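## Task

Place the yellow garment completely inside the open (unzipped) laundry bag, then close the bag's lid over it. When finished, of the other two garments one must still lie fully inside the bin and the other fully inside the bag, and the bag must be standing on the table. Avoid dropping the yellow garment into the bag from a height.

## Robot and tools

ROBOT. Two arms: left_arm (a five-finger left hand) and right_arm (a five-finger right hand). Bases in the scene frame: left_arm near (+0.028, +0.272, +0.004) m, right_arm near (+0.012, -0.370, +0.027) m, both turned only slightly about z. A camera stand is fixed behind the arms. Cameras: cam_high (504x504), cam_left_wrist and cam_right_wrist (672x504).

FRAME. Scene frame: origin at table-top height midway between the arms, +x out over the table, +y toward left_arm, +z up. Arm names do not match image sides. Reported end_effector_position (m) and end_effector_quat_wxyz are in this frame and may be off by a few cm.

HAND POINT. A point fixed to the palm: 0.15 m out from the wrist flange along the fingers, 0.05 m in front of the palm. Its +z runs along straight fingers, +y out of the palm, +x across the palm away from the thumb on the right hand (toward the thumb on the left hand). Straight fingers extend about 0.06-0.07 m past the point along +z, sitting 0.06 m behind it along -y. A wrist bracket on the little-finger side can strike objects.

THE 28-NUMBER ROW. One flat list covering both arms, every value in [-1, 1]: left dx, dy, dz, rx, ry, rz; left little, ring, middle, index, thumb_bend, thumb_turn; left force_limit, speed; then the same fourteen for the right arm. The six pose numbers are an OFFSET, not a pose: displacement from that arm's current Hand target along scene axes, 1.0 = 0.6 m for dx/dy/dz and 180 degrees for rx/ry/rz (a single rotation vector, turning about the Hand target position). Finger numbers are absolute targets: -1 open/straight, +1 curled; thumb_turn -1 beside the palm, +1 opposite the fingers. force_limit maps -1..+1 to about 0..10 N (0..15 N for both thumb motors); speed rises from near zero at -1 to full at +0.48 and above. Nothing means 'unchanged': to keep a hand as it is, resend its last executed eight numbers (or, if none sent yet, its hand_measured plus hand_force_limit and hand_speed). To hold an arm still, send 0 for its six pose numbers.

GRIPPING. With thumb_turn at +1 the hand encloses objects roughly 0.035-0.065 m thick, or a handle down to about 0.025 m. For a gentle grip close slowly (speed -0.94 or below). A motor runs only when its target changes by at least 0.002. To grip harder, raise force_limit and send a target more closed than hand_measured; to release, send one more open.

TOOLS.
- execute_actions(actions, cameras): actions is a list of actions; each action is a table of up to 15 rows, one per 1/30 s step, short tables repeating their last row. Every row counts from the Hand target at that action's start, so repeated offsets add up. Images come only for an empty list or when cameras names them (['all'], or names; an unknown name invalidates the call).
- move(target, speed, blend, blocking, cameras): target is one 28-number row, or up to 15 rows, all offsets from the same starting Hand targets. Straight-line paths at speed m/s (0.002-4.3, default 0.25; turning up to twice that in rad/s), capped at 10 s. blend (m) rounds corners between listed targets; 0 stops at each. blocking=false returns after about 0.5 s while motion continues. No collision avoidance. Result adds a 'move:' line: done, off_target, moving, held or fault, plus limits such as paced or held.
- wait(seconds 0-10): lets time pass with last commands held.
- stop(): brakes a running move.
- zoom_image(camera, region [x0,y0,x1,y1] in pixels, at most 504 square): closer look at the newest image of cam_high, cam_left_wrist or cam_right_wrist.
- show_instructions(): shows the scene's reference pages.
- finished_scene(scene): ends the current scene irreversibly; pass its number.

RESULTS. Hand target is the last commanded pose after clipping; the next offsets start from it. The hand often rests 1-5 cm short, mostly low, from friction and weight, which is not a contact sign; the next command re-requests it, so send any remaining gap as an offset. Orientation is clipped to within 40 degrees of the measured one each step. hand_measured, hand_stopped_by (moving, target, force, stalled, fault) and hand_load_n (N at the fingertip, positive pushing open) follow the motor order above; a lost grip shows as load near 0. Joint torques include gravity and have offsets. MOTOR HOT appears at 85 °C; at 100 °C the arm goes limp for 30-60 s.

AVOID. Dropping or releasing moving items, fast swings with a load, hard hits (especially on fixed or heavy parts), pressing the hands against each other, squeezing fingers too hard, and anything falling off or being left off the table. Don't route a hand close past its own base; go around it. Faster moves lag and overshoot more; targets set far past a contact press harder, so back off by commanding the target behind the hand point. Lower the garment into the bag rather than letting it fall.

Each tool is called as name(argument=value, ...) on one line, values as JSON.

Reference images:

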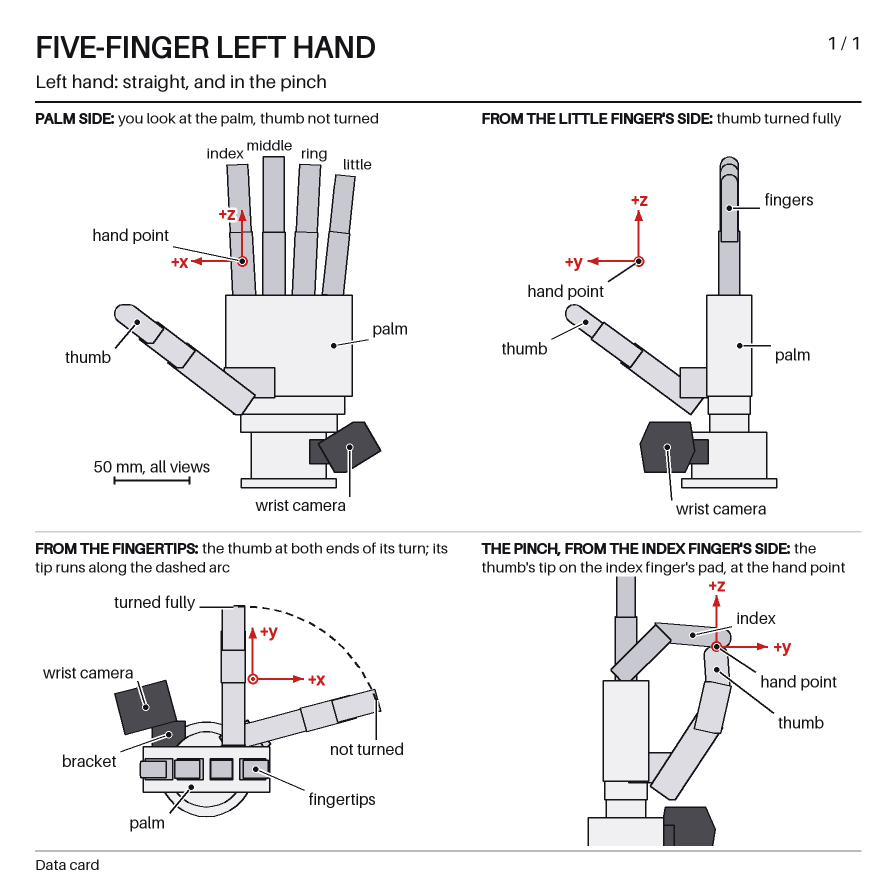

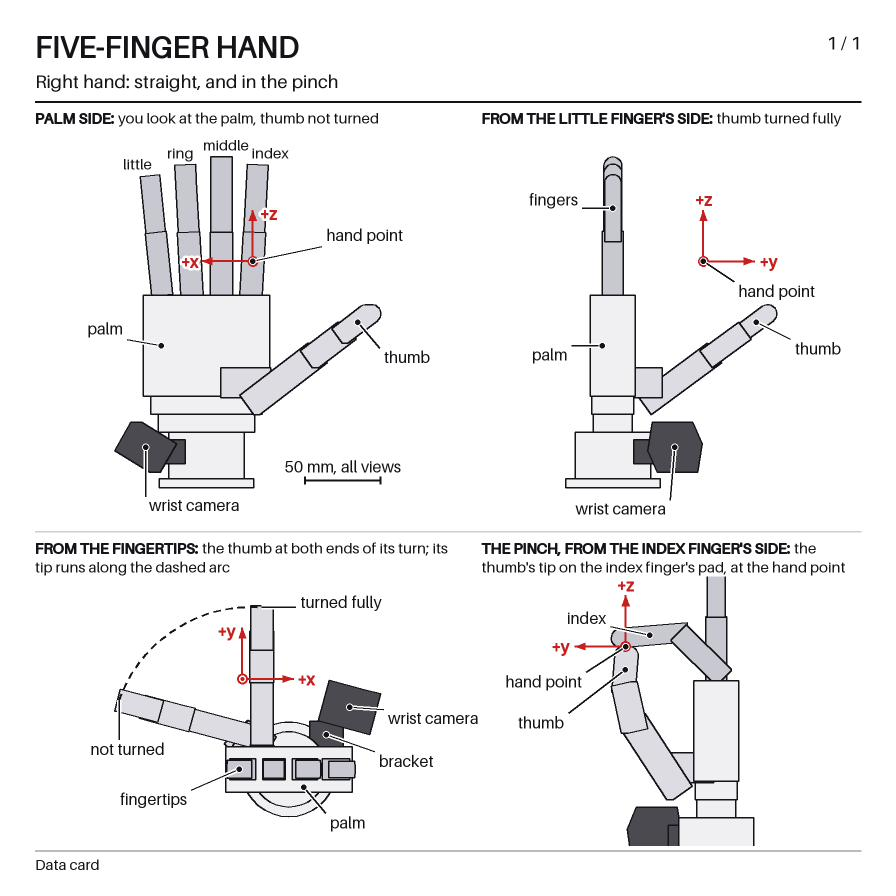

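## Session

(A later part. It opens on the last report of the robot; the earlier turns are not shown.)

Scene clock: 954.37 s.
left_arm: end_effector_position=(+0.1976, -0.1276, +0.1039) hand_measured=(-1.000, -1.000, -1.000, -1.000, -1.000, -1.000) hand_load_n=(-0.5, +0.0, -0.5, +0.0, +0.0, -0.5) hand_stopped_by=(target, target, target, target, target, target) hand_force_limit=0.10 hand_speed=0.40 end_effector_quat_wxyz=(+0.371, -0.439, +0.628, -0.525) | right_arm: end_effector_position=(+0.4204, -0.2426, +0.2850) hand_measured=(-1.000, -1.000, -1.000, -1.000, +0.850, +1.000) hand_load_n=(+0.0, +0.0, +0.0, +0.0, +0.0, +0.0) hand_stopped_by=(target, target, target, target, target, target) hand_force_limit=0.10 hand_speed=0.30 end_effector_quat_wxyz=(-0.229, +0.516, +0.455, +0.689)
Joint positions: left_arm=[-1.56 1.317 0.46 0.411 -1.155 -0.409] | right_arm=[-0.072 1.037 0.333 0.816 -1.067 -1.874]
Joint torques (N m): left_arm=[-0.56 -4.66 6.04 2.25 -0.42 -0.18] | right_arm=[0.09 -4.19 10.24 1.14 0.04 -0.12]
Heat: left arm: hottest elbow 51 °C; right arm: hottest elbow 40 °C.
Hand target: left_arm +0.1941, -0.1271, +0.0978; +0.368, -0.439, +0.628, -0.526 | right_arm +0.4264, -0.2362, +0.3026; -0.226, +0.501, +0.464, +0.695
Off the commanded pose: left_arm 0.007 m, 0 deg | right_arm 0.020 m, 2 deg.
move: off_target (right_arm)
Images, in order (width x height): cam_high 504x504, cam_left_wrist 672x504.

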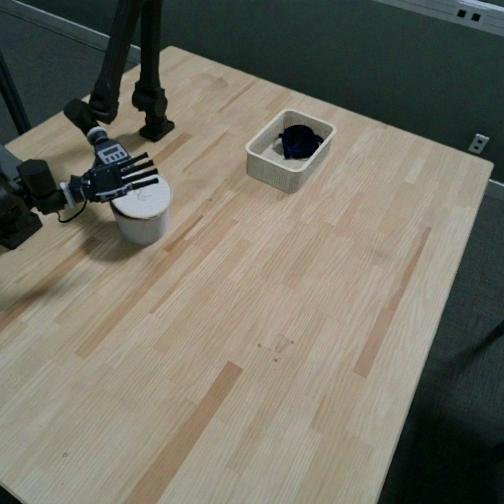

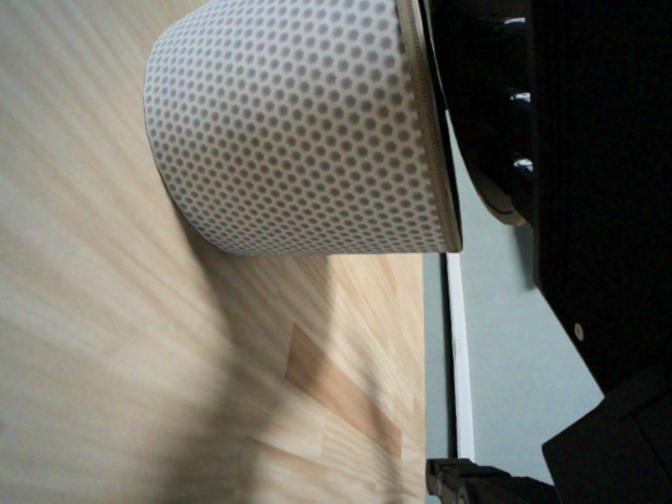

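move(target=[[-0.03,0.011,-0.008,0,0,0,-1,-1,-1,-1,-1,-1,0.1,0.4,0,0,0,0,0,0,-1,-1,-1,-1,0.85,1,0.1,0.3],[-0.095,0.035,-0.008,0,0,0,-1,-1,-1,-1,-1,-1,0.1,0.4,0,0,0,0,0,0,-1,-1,-1,-1,0.85,1,0.1,0.3]], speed=0.05, blend=0.01, cameras=["cam_left_wrist","cam_high"])

zoom_image(camera="cam_high", region=[80, 150, 200, 270])

zoom_image(camera="cam_left_wrist", region=[300, 0, 600, 300])

Scene clock: 960.23 s.
left_arm: end_effector_position=(+0.1416, -0.0985, +0.0841) hand_measured=(-1.000, -1.000, -1.000, -1.000, -1.000, -1.000) hand_load_n=(+0.0, +0.0, +0.0, +0.0, +0.0, -0.5) hand_stopped_by=(target, target, target, target, target, target) hand_force_limit=0.10 hand_speed=0.40 end_effector_quat_wxyz=(+0.377, -0.435, +0.633, -0.518) | right_arm: end_effector_position=(+0.4204, -0.2426, +0.2850) hand_measured=(-1.000, -1.000, -1.000, -1.000, +0.850, +1.000) hand_load_n=(+0.0, +0.0, +0.0, +0.0, +0.0, +0.0) hand_stopped_by=(target, target, target, target, target, target) hand_force_limit=0.10 hand_speed=0.30 end_effector_quat_wxyz=(-0.229, +0.516, +0.455, +0.689)
Joint positions: left_arm=[-1.755 1.285 0.443 0.045 -1.317 -0.754] | right_arm=[-0.072 1.037 0.333 0.816 -1.067 -1.874]
Joint torques (N m): left_arm=[-0.44 -5.71 8.17 0.91 -0.62 -0.22] | right_arm=[0.15 -4.19 10.24 1.14 0.04 -0.12]
Heat: left arm: hottest elbow 51 °C; right arm: hottest elbow 40 °C.
Hand target: left_arm +0.1371, -0.1062, +0.0931; +0.369, -0.439, +0.628, -0.526 | right_arm +0.4264, -0.2362, +0.3026; -0.226, +0.501, +0.464, +0.695
Off the commanded pose: left_arm 0.013 m, 2 deg | right_arm 0.020 m, 2 deg.
move: off_target (left_arm, right_arm); blend cut to 0.0099 m at target 1
Images, in order (width x height): cam_high 504x504, cam_left_wrist 672x504.

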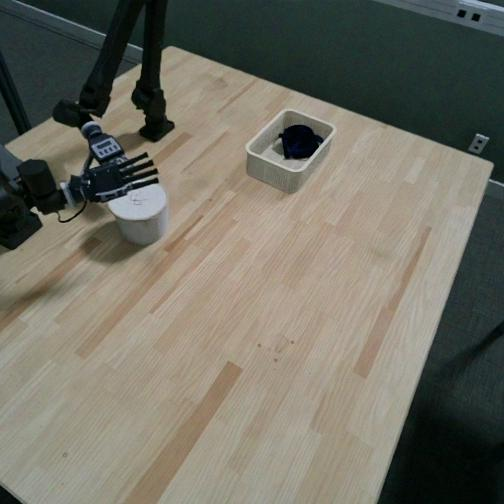

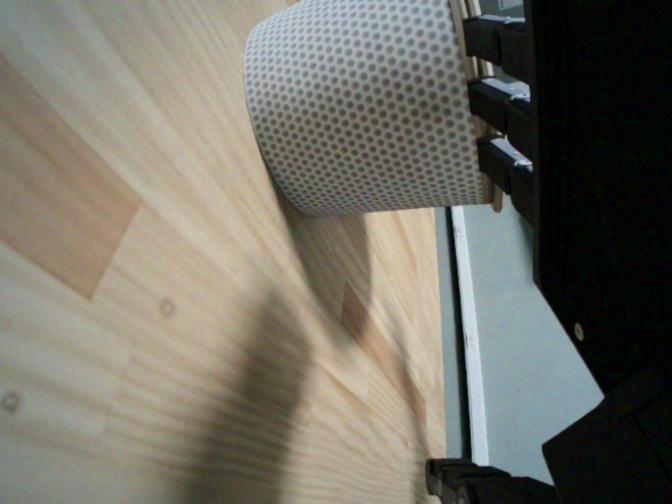

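Scaled by 4.200 from the camera's 504x504 image, which has a finer 720x720 frame.

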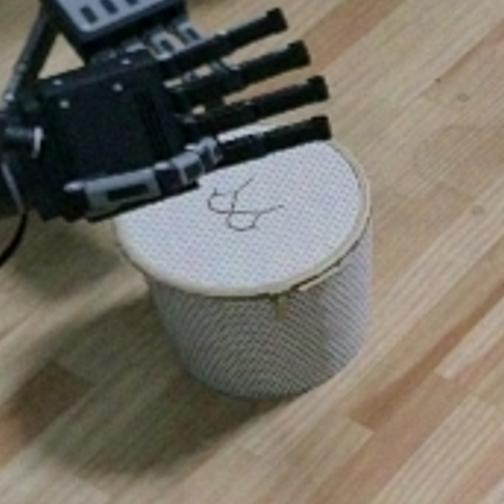

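Scaled by 1.680 from the camera's 672x504 image, which has a finer 960x720 frame.

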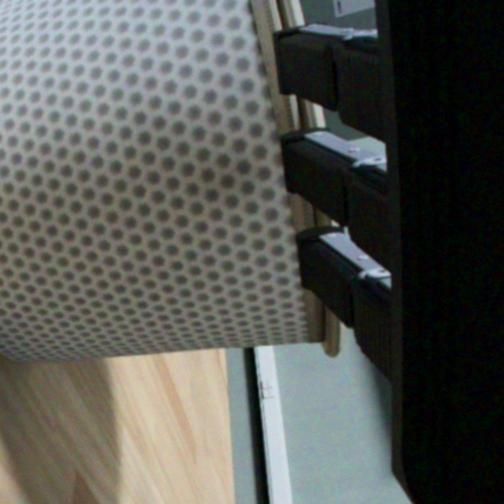

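move(target=[[-0.06,0.06,0,0,0,0,-1,-1,-1,-1,-1,-1,0.1,0.4,0,0,0,0,0,0,-1,-1,-1,-1,0.85,1,0.1,0.3],[-0.06,0.16,0.2,0,0,-0.08,-1,-1,-1,-1,-1,-1,0.1,0.4,0,0,0,0,0,0,-1,-1,-1,-1,0.85,1,0.1,0.3]], speed=0.12, blend=0.01, cameras=["cam_left_wrist","cam_high"])

zoom_image(camera="cam_high", region=[80, 150, 200, 270])

Scene clock: 966.30 s.
left_arm: end_effector_position=(+0.1048, -0.0090, +0.2048) hand_measured=(-1.000, -1.000, -1.000, -1.000, -1.000, -1.000) hand_load_n=(+0.0, +0.0, +0.0, +0.0, +0.0, -0.5) hand_stopped_by=(target, target, target, target, target, target) hand_force_limit=0.10 hand_speed=0.40 end_effector_quat_wxyz=(+0.305, -0.361, +0.676, -0.565) | right_arm: end_effector_position=(+0.4204, -0.2426, +0.2850) hand_measured=(-1.000, -1.000, -1.000, -1.000, +0.850, +1.000) hand_load_n=(+0.0, +0.0, +0.0, +0.5, +0.0, +0.0) hand_stopped_by=(target, target, target, target, target, target) hand_force_limit=0.10 hand_speed=0.30 end_effector_quat_wxyz=(-0.229, +0.516, +0.455, +0.689)
Joint positions: left_arm=[-1.942 0.52 0.42 -0.551 -1.278 -0.626] | right_arm=[-0.072 1.037 0.333 0.816 -1.067 -1.874]
Joint torques (N m): left_arm=[-1.14 0.67 11.34 0.99 -0.22 0.05] | right_arm=[0.15 -4.19 10.24 1.13 0.04 -0.12]
Motor temperatures (°C): left_arm=[29 31 50 30 28 27] | right_arm=[30 35 40 27 28 29]
Heat: left arm: hottest elbow 50 °C; right arm: hottest elbow 40 °C.
Hand target: left_arm +0.1011, -0.0101, +0.2129; +0.300, -0.357, +0.678, -0.568 | right_arm +0.4264, -0.2362, +0.3026; -0.226, +0.501, +0.464, +0.695
Off the commanded pose: left_arm 0.009 m, 1 deg | right_arm 0.020 m, 2 deg.
move: off_target (right_arm)
Images, in order (width x height): cam_high 504x504, cam_left_wrist 672x504.

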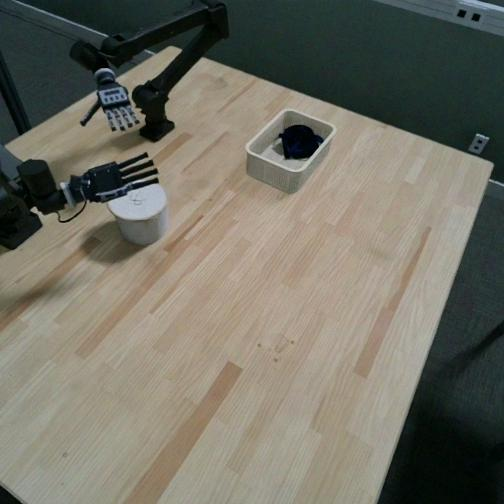

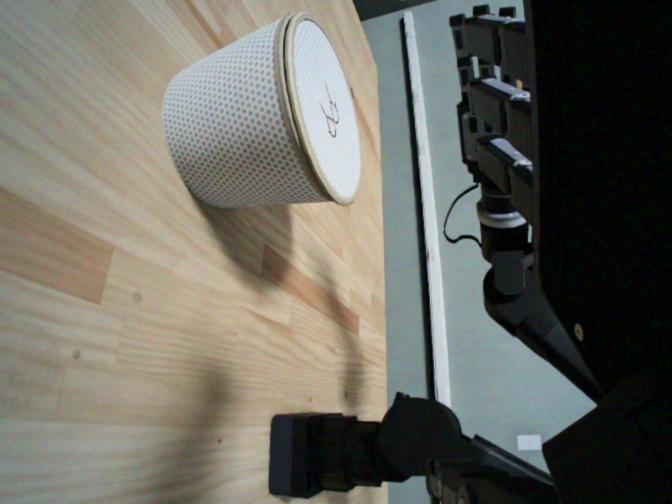

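Scaled by 4.200 from the camera's 504x504 image, which has a finer 720x720 frame.

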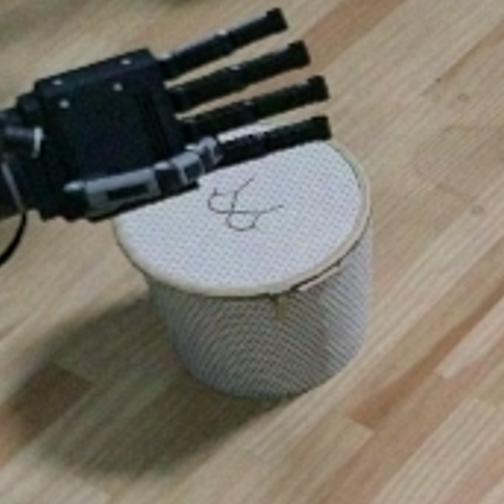

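zoom_image(camera="cam_left_wrist", region=[140, 0, 390, 240])

move(target=[0,0,0,0,0,0,-1,-1,-1,-1,-1,-1,0.1,0.4,-0.15,-0.25,0.1,0,0,0,-1,-1,-1,-1,0.85,1,0.1,0.3], speed=0.15, cameras=["cam_right_wrist","cam_high"])

zoom_image(camera="cam_high", region=[80, 150, 200, 270])

Scaled by 2.016 from the camera's 672x504 image, which has a finer 960x720 frame.

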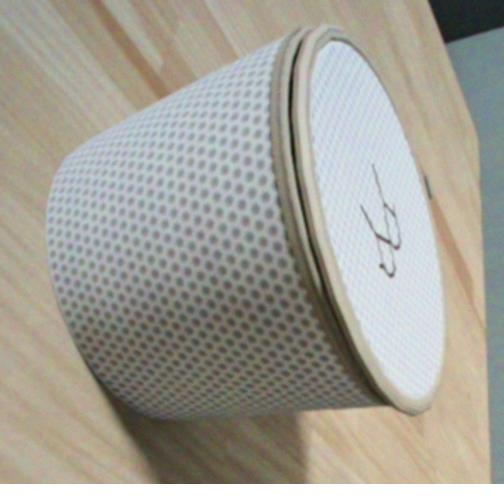

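Scene clock: 971.03 s.
left_arm: end_effector_position=(+0.1048, -0.0090, +0.2048) hand_measured=(-1.000, -1.000, -1.000, -1.000, -1.000, -1.000) hand_load_n=(+0.0, +0.0, +0.0, +0.0, +0.0, -0.5) hand_stopped_by=(target, target, target, target, target, target) hand_force_limit=0.10 hand_speed=0.40 end_effector_quat_wxyz=(+0.306, -0.361, +0.676, -0.565) | right_arm: end_effector_position=(+0.3359, -0.3792, +0.3451) hand_measured=(-1.000, -1.000, -1.000, -1.000, +0.850, +1.000) hand_load_n=(+0.0, +0.0, +0.0, +0.0, +0.0, +0.0) hand_stopped_by=(target, target, target, target, target, target) hand_force_limit=0.10 hand_speed=0.30 end_effector_quat_wxyz=(-0.176, +0.562, +0.432, +0.683)
Joint positions: left_arm=[-1.942 0.52 0.42 -0.551 -1.278 -0.625] | right_arm=[-0.72 0.658 0.333 0.74 -1.584 -1.561]
Joint torques (N m): left_arm=[-0.91 0.67 11.32 1.1 -0.21 0.04] | right_arm=[-2.08 -0.85 11.4 0.57 0.23 0.03]
Heat: left arm: hottest elbow 50 °C; right arm: hottest elbow 40 °C.
Hand target: left_arm +0.1012, -0.0101, +0.2129; +0.300, -0.357, +0.678, -0.568 | right_arm +0.3364, -0.3863, +0.3626; -0.226, +0.501, +0.464, +0.694
Off the commanded pose: left_arm 0.009 m, 1 deg | right_arm 0.019 m, 10 deg.
joint sent to its limit (right arm) — joint 5 (wrist yaw), lower limit. The joint targets are off in orientation, not in position.
move: off_target (right_arm)
Images, in order (width x height): cam_high 504x504, cam_right_wrist 672x504.

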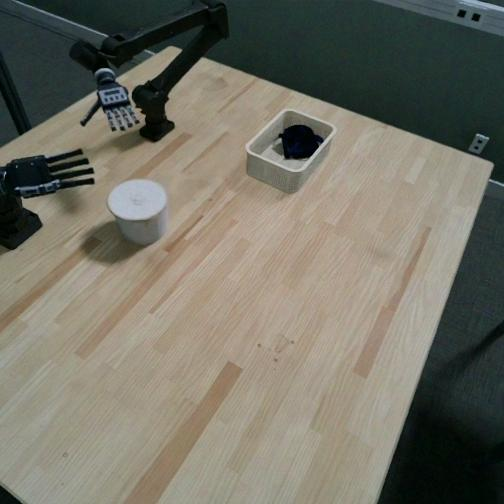

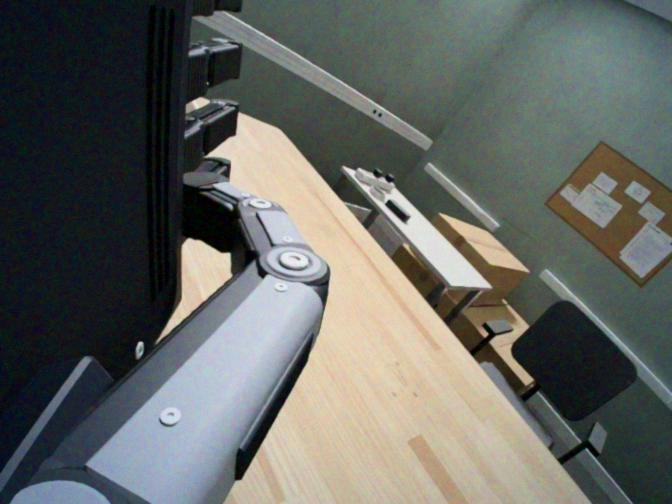

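Scaled by 4.200 from the camera's 504x504 image, which has a finer 720x720 frame.

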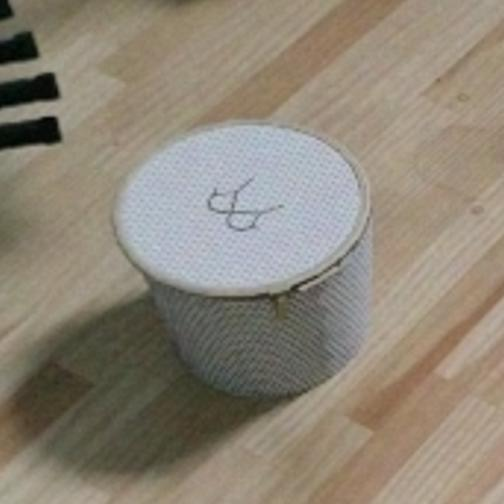

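move(target=[0.2413,-0.1832,0.07,0.1959,0.1985,-0.1068,-1,-1,-1,-1,-1,-1,0.1,0.4,0,0,0,0,0,0,-1,-1,-1,-1,0.85,1,0.1,0.3], speed=0.15, cameras=["cam_left_wrist","cam_high"])

zoom_image(camera="cam_high", region=[80, 150, 200, 270])

Scene clock: 988.03 s.
left_arm: end_effector_position=(+0.2358, -0.1108, +0.2391) hand_measured=(-1.000, -1.000, -1.000, -1.000, -1.000, -1.000) hand_load_n=(+0.0, +0.0, +0.0, +0.0, +0.0, +0.0) hand_stopped_by=(target, target, target, target, target, target) hand_force_limit=0.10 hand_speed=0.40 end_effector_quat_wxyz=(+0.074, -0.293, +0.923, -0.237) | right_arm: end_effector_position=(+0.3358, -0.3791, +0.3442) hand_measured=(-1.000, -1.000, -1.000, -1.000, +0.850, +1.000) hand_load_n=(+0.0, +0.0, +0.0, +0.0, +0.0, +0.0) hand_stopped_by=(target, target, target, target, target, target) hand_force_limit=0.10 hand_speed=0.30 end_effector_quat_wxyz=(-0.179, +0.564, +0.430, +0.682)
Joint positions: left_arm=[-1.028 1.271 1.238 -1.036 -0.022 -0.044] | right_arm=[-0.72 0.656 0.333 0.729 -1.584 -1.561]
Joint torques (N m): left_arm=[0.44 -7.18 14.16 0.92 0.27 0] | right_arm=[-2.02 -0.85 11.48 0.61 0.22 -0.05]
Heat: left arm: hottest elbow 51 °C; right arm: hottest elbow 41 °C.
Hand target: left_arm +0.2459, -0.1200, +0.2550; +0.077, -0.290, +0.921, -0.247 | right_arm +0.3364, -0.3863, +0.3626; -0.226, +0.501, +0.464, +0.694
Off the commanded pose: left_arm 0.021 m, 1 deg | right_arm 0.020 m, 10 deg.
joint sent to its limit (right arm) — joint 5 (wrist yaw), lower limit. The joint targets are off in orientation, not in position.
move: off_target (left_arm, right_arm)
Images, in order (width x height): cam_high 504x504, cam_left_wrist 672x504.

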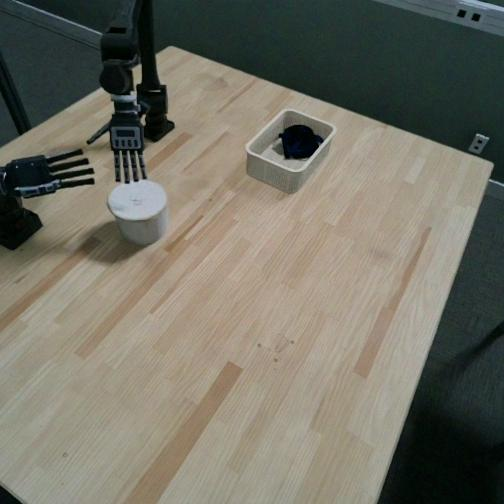

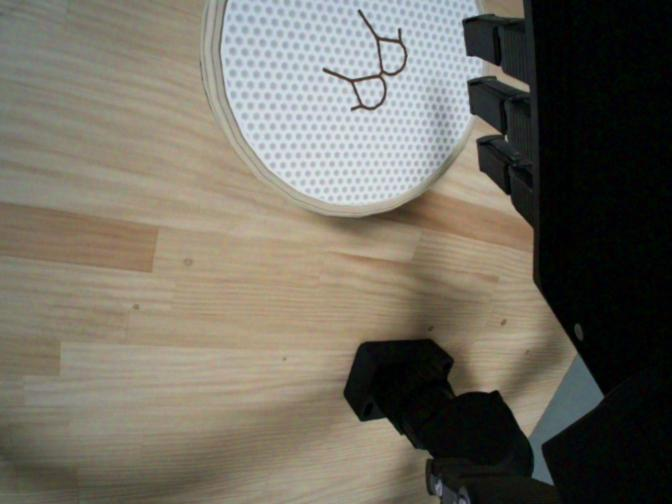

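Scaled by 4.200 from the camera's 504x504 image, which has a finer 720x720 frame.

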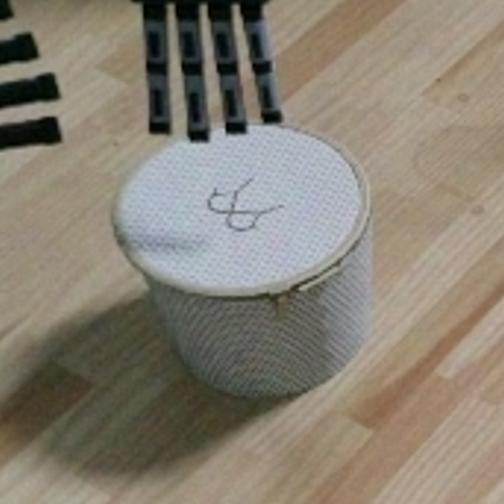

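zoom_image(camera="cam_left_wrist", region=[180, 0, 500, 240])

Scaled by 1.575 from the camera's 672x504 image, which has a finer 960x720 frame.

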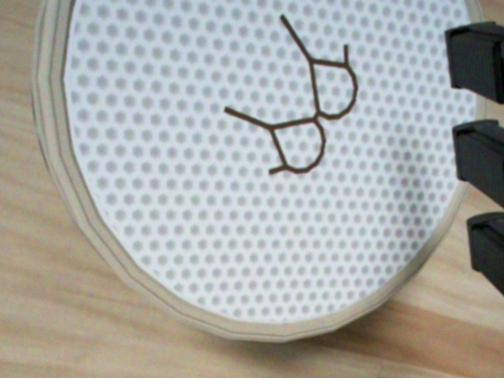

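move(target=[0.01,-0.01,-0.1417,0,0,0,-1,-1,-1,-1,-1,-1,0.1,0.4,0,0,0,0,0,0,-1,-1,-1,-1,0.85,1,0.1,0.3], speed=0.06, cameras=["cam_left_wrist","cam_high"])

zoom_image(camera="cam_high", region=[80, 150, 200, 270])

Scene clock: 996.37 s.
left_arm: end_effector_position=(+0.2475, -0.1271, +0.1802) hand_measured=(-1.000, -1.000, -1.000, -1.000, -1.000, -1.000) hand_load_n=(+0.0, +0.0, -0.5, +0.0, +0.0, +0.0) hand_stopped_by=(target, target, target, target, target, target) hand_force_limit=0.10 hand_speed=0.40 end_effector_quat_wxyz=(+0.078, -0.291, +0.920, -0.252) | right_arm: end_effector_position=(+0.3358, -0.3791, +0.3442) hand_measured=(-1.000, -1.000, -1.000, -1.000, +0.850, +1.000) hand_load_n=(+0.0, +0.0, +0.0, +0.0, -0.5, +0.0) hand_stopped_by=(target, target, target, target, target, target) hand_force_limit=0.10 hand_speed=0.30 end_effector_quat_wxyz=(-0.179, +0.564, +0.430, +0.682)
Joint positions: left_arm=[-1.025 1.321 1.119 -0.835 -0.02 -0.039] | right_arm=[-0.72 0.656 0.333 0.729 -1.584 -1.561]
Joint torques (N m): left_arm=[0.91 -7.53 8.79 1.96 0.27 0.02] | right_arm=[-2.08 -0.85 11.47 0.62 0.22 -0.05]
Heat: left arm: hottest elbow 52 °C; right arm: hottest elbow 42 °C.
Hand target: left_arm +0.2519, -0.1260, +0.1699; +0.077, -0.291, +0.921, -0.247 | right_arm +0.3364, -0.3863, +0.3626; -0.226, +0.501, +0.464, +0.694
Off the commanded pose: left_arm 0.011 m, 1 deg | right_arm 0.020 m, 10 deg.
joint sent to its limit (right arm) — joint 5 (wrist yaw), lower limit. The joint targets are off in orientation, not in position.
move: off_target (left_arm, right_arm)
Images, in order (width x height): cam_high 504x504, cam_left_wrist 672x504.

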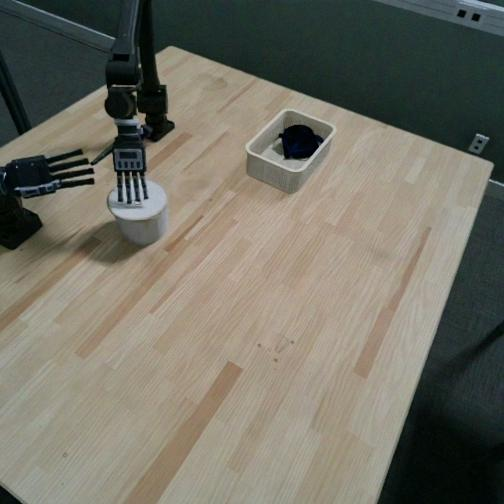

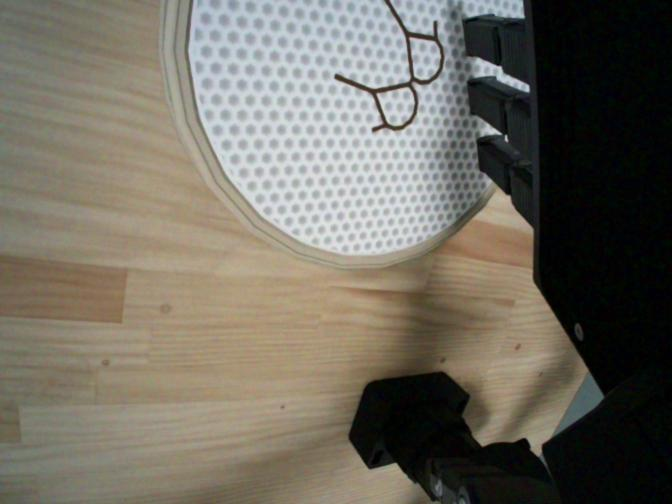

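Scaled by 4.200 from the camera's 504x504 image, which has a finer 720x720 frame.

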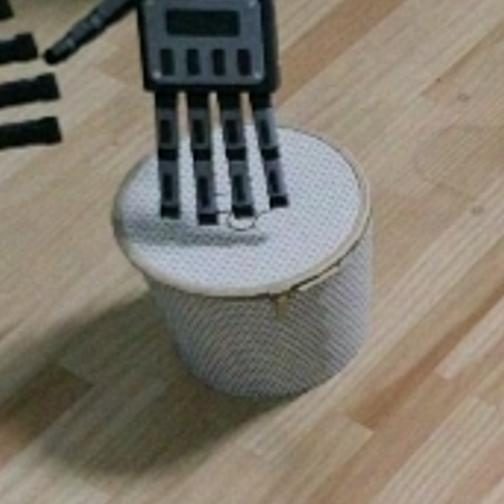

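move(target=[[0,0,-0.0333,0,0,0,-1,-1,-1,-1,-1,-1,0.1,0.4,0,0,0,0,0,0,-1,-1,-1,-1,0.85,1,0.1,0.3],[0.02,-0.007,-0.0333,0,0,0,-1,-1,-1,-1,-1,-1,0.1,0.4,0,0,0,0,0,0,-1,-1,-1,-1,0.85,1,0.1,0.3]], speed=0.04, cameras=["cam_left_wrist","cam_high"])

zoom_image(camera="cam_high", region=[80, 150, 200, 270])

Scene clock: 1002.30 s.
left_arm: end_effector_position=(+0.2530, -0.1278, +0.1565) hand_measured=(-1.000, -1.000, -1.000, -1.000, -1.000, -1.000) hand_load_n=(+0.0, +0.0, +0.0, +0.0, +0.0, +0.0) hand_stopped_by=(target, target, target, target, target, target) hand_force_limit=0.10 hand_speed=0.40 end_effector_quat_wxyz=(+0.074, -0.289, +0.920, -0.252) | right_arm: end_effector_position=(+0.3358, -0.3791, +0.3442) hand_measured=(-1.000, -1.000, -1.000, -1.000, +0.850, +1.000) hand_load_n=(+0.0, +0.0, +0.0, +0.0, +0.0, +0.0) hand_stopped_by=(target, target, target, target, target, target) hand_force_limit=0.10 hand_speed=0.30 end_effector_quat_wxyz=(-0.179, +0.564, +0.430, +0.682)
Joint positions: left_arm=[-1.011 1.347 1.081 -0.773 -0.005 -0.026] | right_arm=[-0.72 0.656 0.333 0.729 -1.584 -1.561]
Joint torques (N m): left_arm=[0.91 -7 10.55 1.63 0.09 0.04] | right_arm=[-2.02 -0.85 11.47 0.61 0.23 -0.05]
Heat: left arm: hottest elbow 52 °C; right arm: hottest elbow 42 °C.
Hand target: left_arm +0.2638, -0.1302, +0.1500; +0.077, -0.290, +0.921, -0.247 | right_arm +0.3364, -0.3863, +0.3626; -0.226, +0.501, +0.464, +0.694
Off the commanded pose: left_arm 0.013 m, 1 deg | right_arm 0.020 m, 10 deg.
joint sent to its limit (right arm) — joint 5 (wrist yaw), lower limit. The joint targets are off in orientation, not in position.
move: off_target (left_arm, right_arm)
Images, in order (width x height): cam_high 504x504, cam_left_wrist 672x504.

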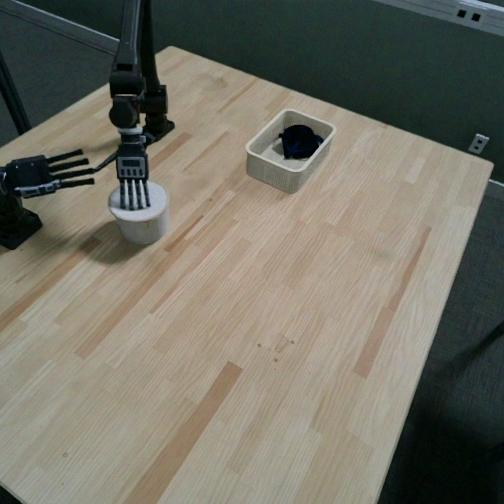

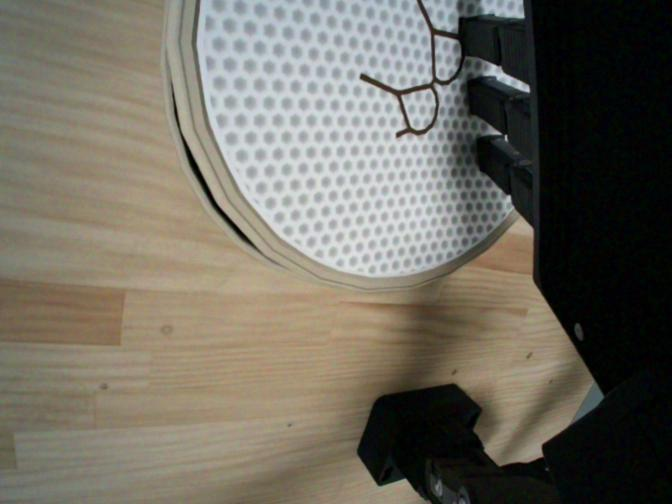

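Scaled by 4.200 from the camera's 504x504 image, which has a finer 720x720 frame.

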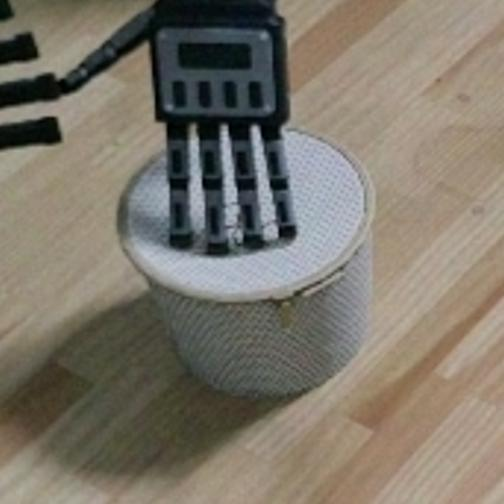

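move(target=[-0.02,0.02,0.1333,0,0,0,-1,-1,-1,-1,-1,-1,0.1,0.4,0,0,0,0,0,0,-1,-1,-1,-1,0.85,1,0.1,0.3], speed=0.08, cameras=["cam_left_wrist","cam_high"])

zoom_image(camera="cam_high", region=[80, 150, 200, 270])

zoom_image(camera="cam_left_wrist", region=[150, 0, 450, 300])

Scene clock: 1007.43 s.
left_arm: end_effector_position=(+0.2418, -0.1103, +0.2074) hand_measured=(-1.000, -1.000, -1.000, -1.000, -1.000, -1.000) hand_load_n=(+0.0, +0.0, +0.0, +0.0, +0.0, +0.0) hand_stopped_by=(target, target, target, target, target, target) hand_force_limit=0.10 hand_speed=0.40 end_effector_quat_wxyz=(+0.069, -0.291, +0.926, -0.229) | right_arm: end_effector_position=(+0.3358, -0.3791, +0.3442) hand_measured=(-1.000, -1.000, -1.000, -1.000, +0.850, +1.000) hand_load_n=(+0.0, +0.0, +0.0, +0.0, +0.0, +0.0) hand_stopped_by=(target, target, target, target, target, target) hand_force_limit=0.10 hand_speed=0.30 end_effector_quat_wxyz=(-0.179, +0.564, +0.430, +0.682)
Joint positions: left_arm=[-1.011 1.298 1.181 -0.97 -0.006 -0.025] | right_arm=[-0.72 0.656 0.333 0.729 -1.584 -1.561]
Joint torques (N m): left_arm=[0.38 -8.94 13.91 0.83 -0.05 -0.01] | right_arm=[-2.08 -0.85 11.47 0.61 0.23 -0.05]
Heat: left arm: hottest elbow 52 °C; right arm: hottest elbow 43 °C.
Hand target: left_arm +0.2519, -0.1183, +0.2301; +0.077, -0.291, +0.921, -0.247 | right_arm +0.3364, -0.3863, +0.3626; -0.226, +0.501, +0.464, +0.694
Off the commanded pose: left_arm 0.026 m, 2 deg | right_arm 0.020 m, 10 deg.
joint sent to its limit (right arm) — joint 5 (wrist yaw), lower limit. The joint targets are off in orientation, not in position.
move: off_target (left_arm, right_arm)
Images, in order (width x height): cam_high 504x504, cam_left_wrist 672x504.

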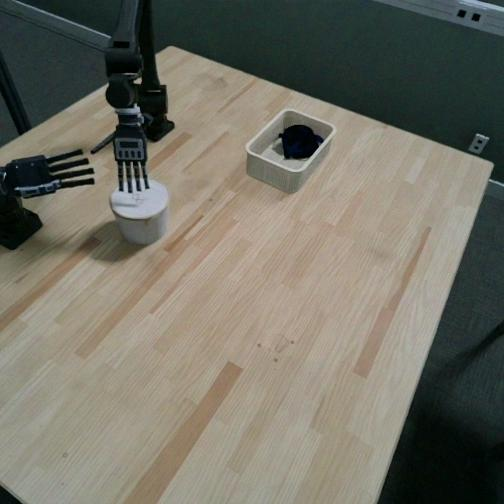

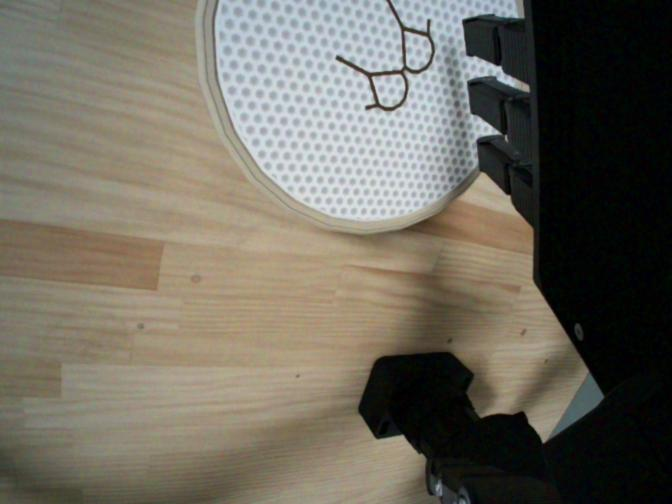

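Scaled by 4.200 from the camera's 504x504 image, which has a finer 720x720 frame.

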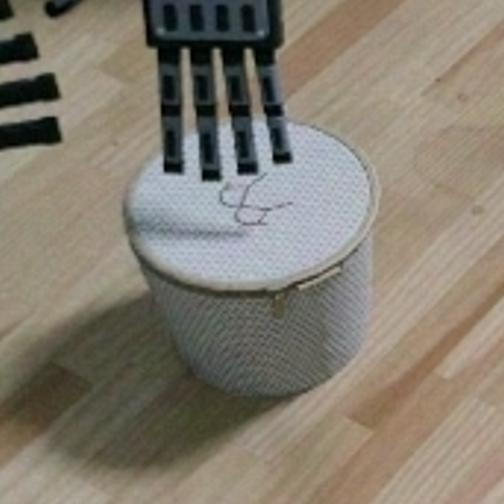

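Scaled by 1.680 from the camera's 672x504 image, which has a finer 960x720 frame.

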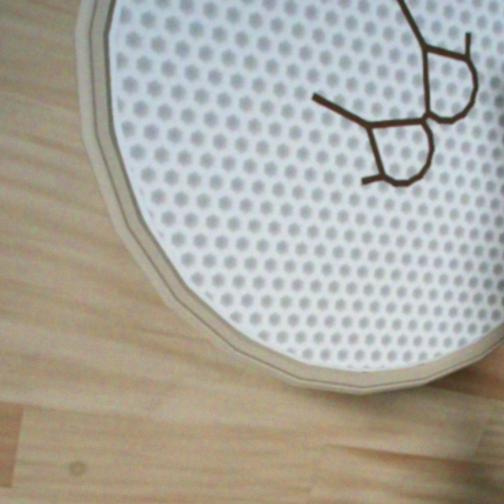

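move(target=[-0.1,0.15,0.15,0,0,0,-1,-1,-1,-1,-1,-1,0.1,0.4,0,0,0,0,0,0,-1,-1,-1,-1,0.85,1,0.1,0.3], speed=0.15, cameras=["cam_left_wrist","cam_high"])

zoom_image(camera="cam_high", region=[80, 150, 200, 270])

zoom_image(camera="cam_high", region=[230, 90, 350, 210])

Scene clock: 1012.43 s.
left_arm: end_effector_position=(+0.1854, -0.0244, +0.3001) hand_measured=(-1.000, -1.000, -1.000, -1.000, -1.000, -1.000) hand_load_n=(+0.0, +0.0, +0.0, +0.0, +0.0, +0.0) hand_stopped_by=(target, target, target, target, target, target) hand_force_limit=0.10 hand_speed=0.40 end_effector_quat_wxyz=(+0.070, -0.291, +0.925, -0.232) | right_arm: end_effector_position=(+0.3358, -0.3791, +0.3442) hand_measured=(-1.000, -1.000, -1.000, -1.000, +0.850, +1.000) hand_load_n=(-0.5, +0.0, +0.0, +0.0, +0.0, +0.0) hand_stopped_by=(target, target, target, target, target, target) hand_force_limit=0.10 hand_speed=0.30 end_effector_quat_wxyz=(-0.179, +0.564, +0.430, +0.682)
Joint positions: left_arm=[-1.011 1.029 1.216 -1.268 -0.007 -0.025] | right_arm=[-0.72 0.656 0.333 0.729 -1.584 -1.561]
Joint torques (N m): left_arm=[0.79 -4.72 13.72 0.84 -0.03 -0.02] | right_arm=[-2.08 -0.85 11.47 0.62 0.22 -0.05]
Heat: left arm: hottest elbow 53 °C; right arm: hottest elbow 43 °C.
Hand target: left_arm +0.1918, -0.0283, +0.3200; +0.077, -0.290, +0.921, -0.247 | right_arm +0.3364, -0.3863, +0.3626; -0.226, +0.501, +0.464, +0.694
Off the commanded pose: left_arm 0.021 m, 2 deg | right_arm 0.020 m, 10 deg.
joint sent to its limit (right arm) — joint 5 (wrist yaw), lower limit. The joint targets are off in orientation, not in position.
move: off_target (left_arm, right_arm)
Images, in order (width x height): cam_high 504x504, cam_left_wrist 672x504.

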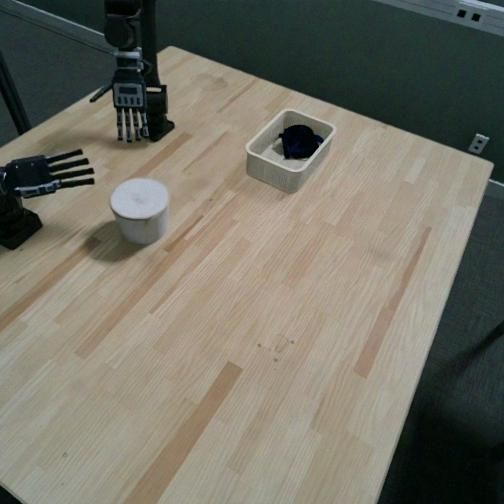

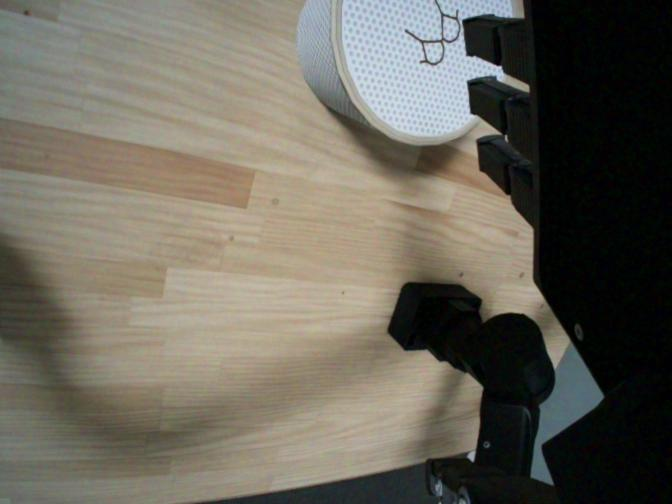

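Scaled by 4.200 from the camera's 504x504 image, which has a finer 720x720 frame.

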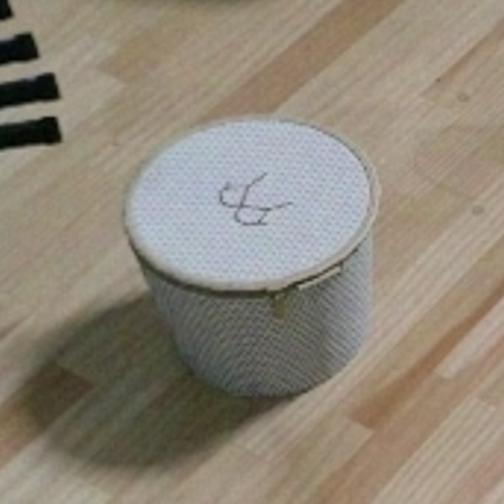

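Scaled by 4.200 from the camera's 504x504 image, which has a finer 720x720 frame.

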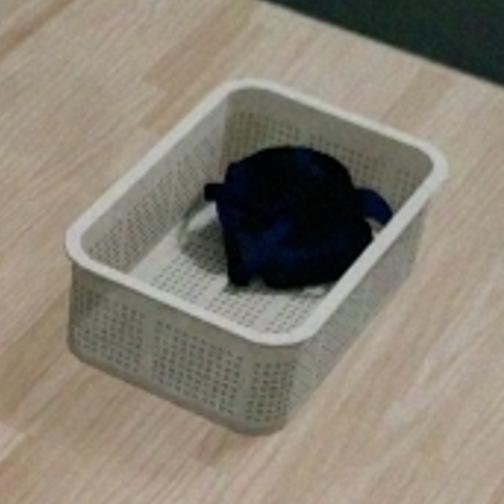

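zoom_image(camera="cam_left_wrist", region=[280, 0, 540, 180])

Scaled by 1.938 from the camera's 672x504 image, which has a finer 960x720 frame.

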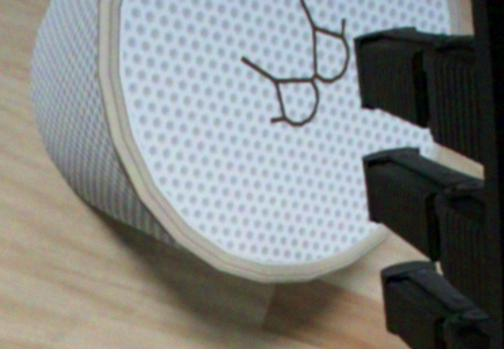

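Shut cleanly.

finished_scene(scene=2)

The scene is finished: the task was done.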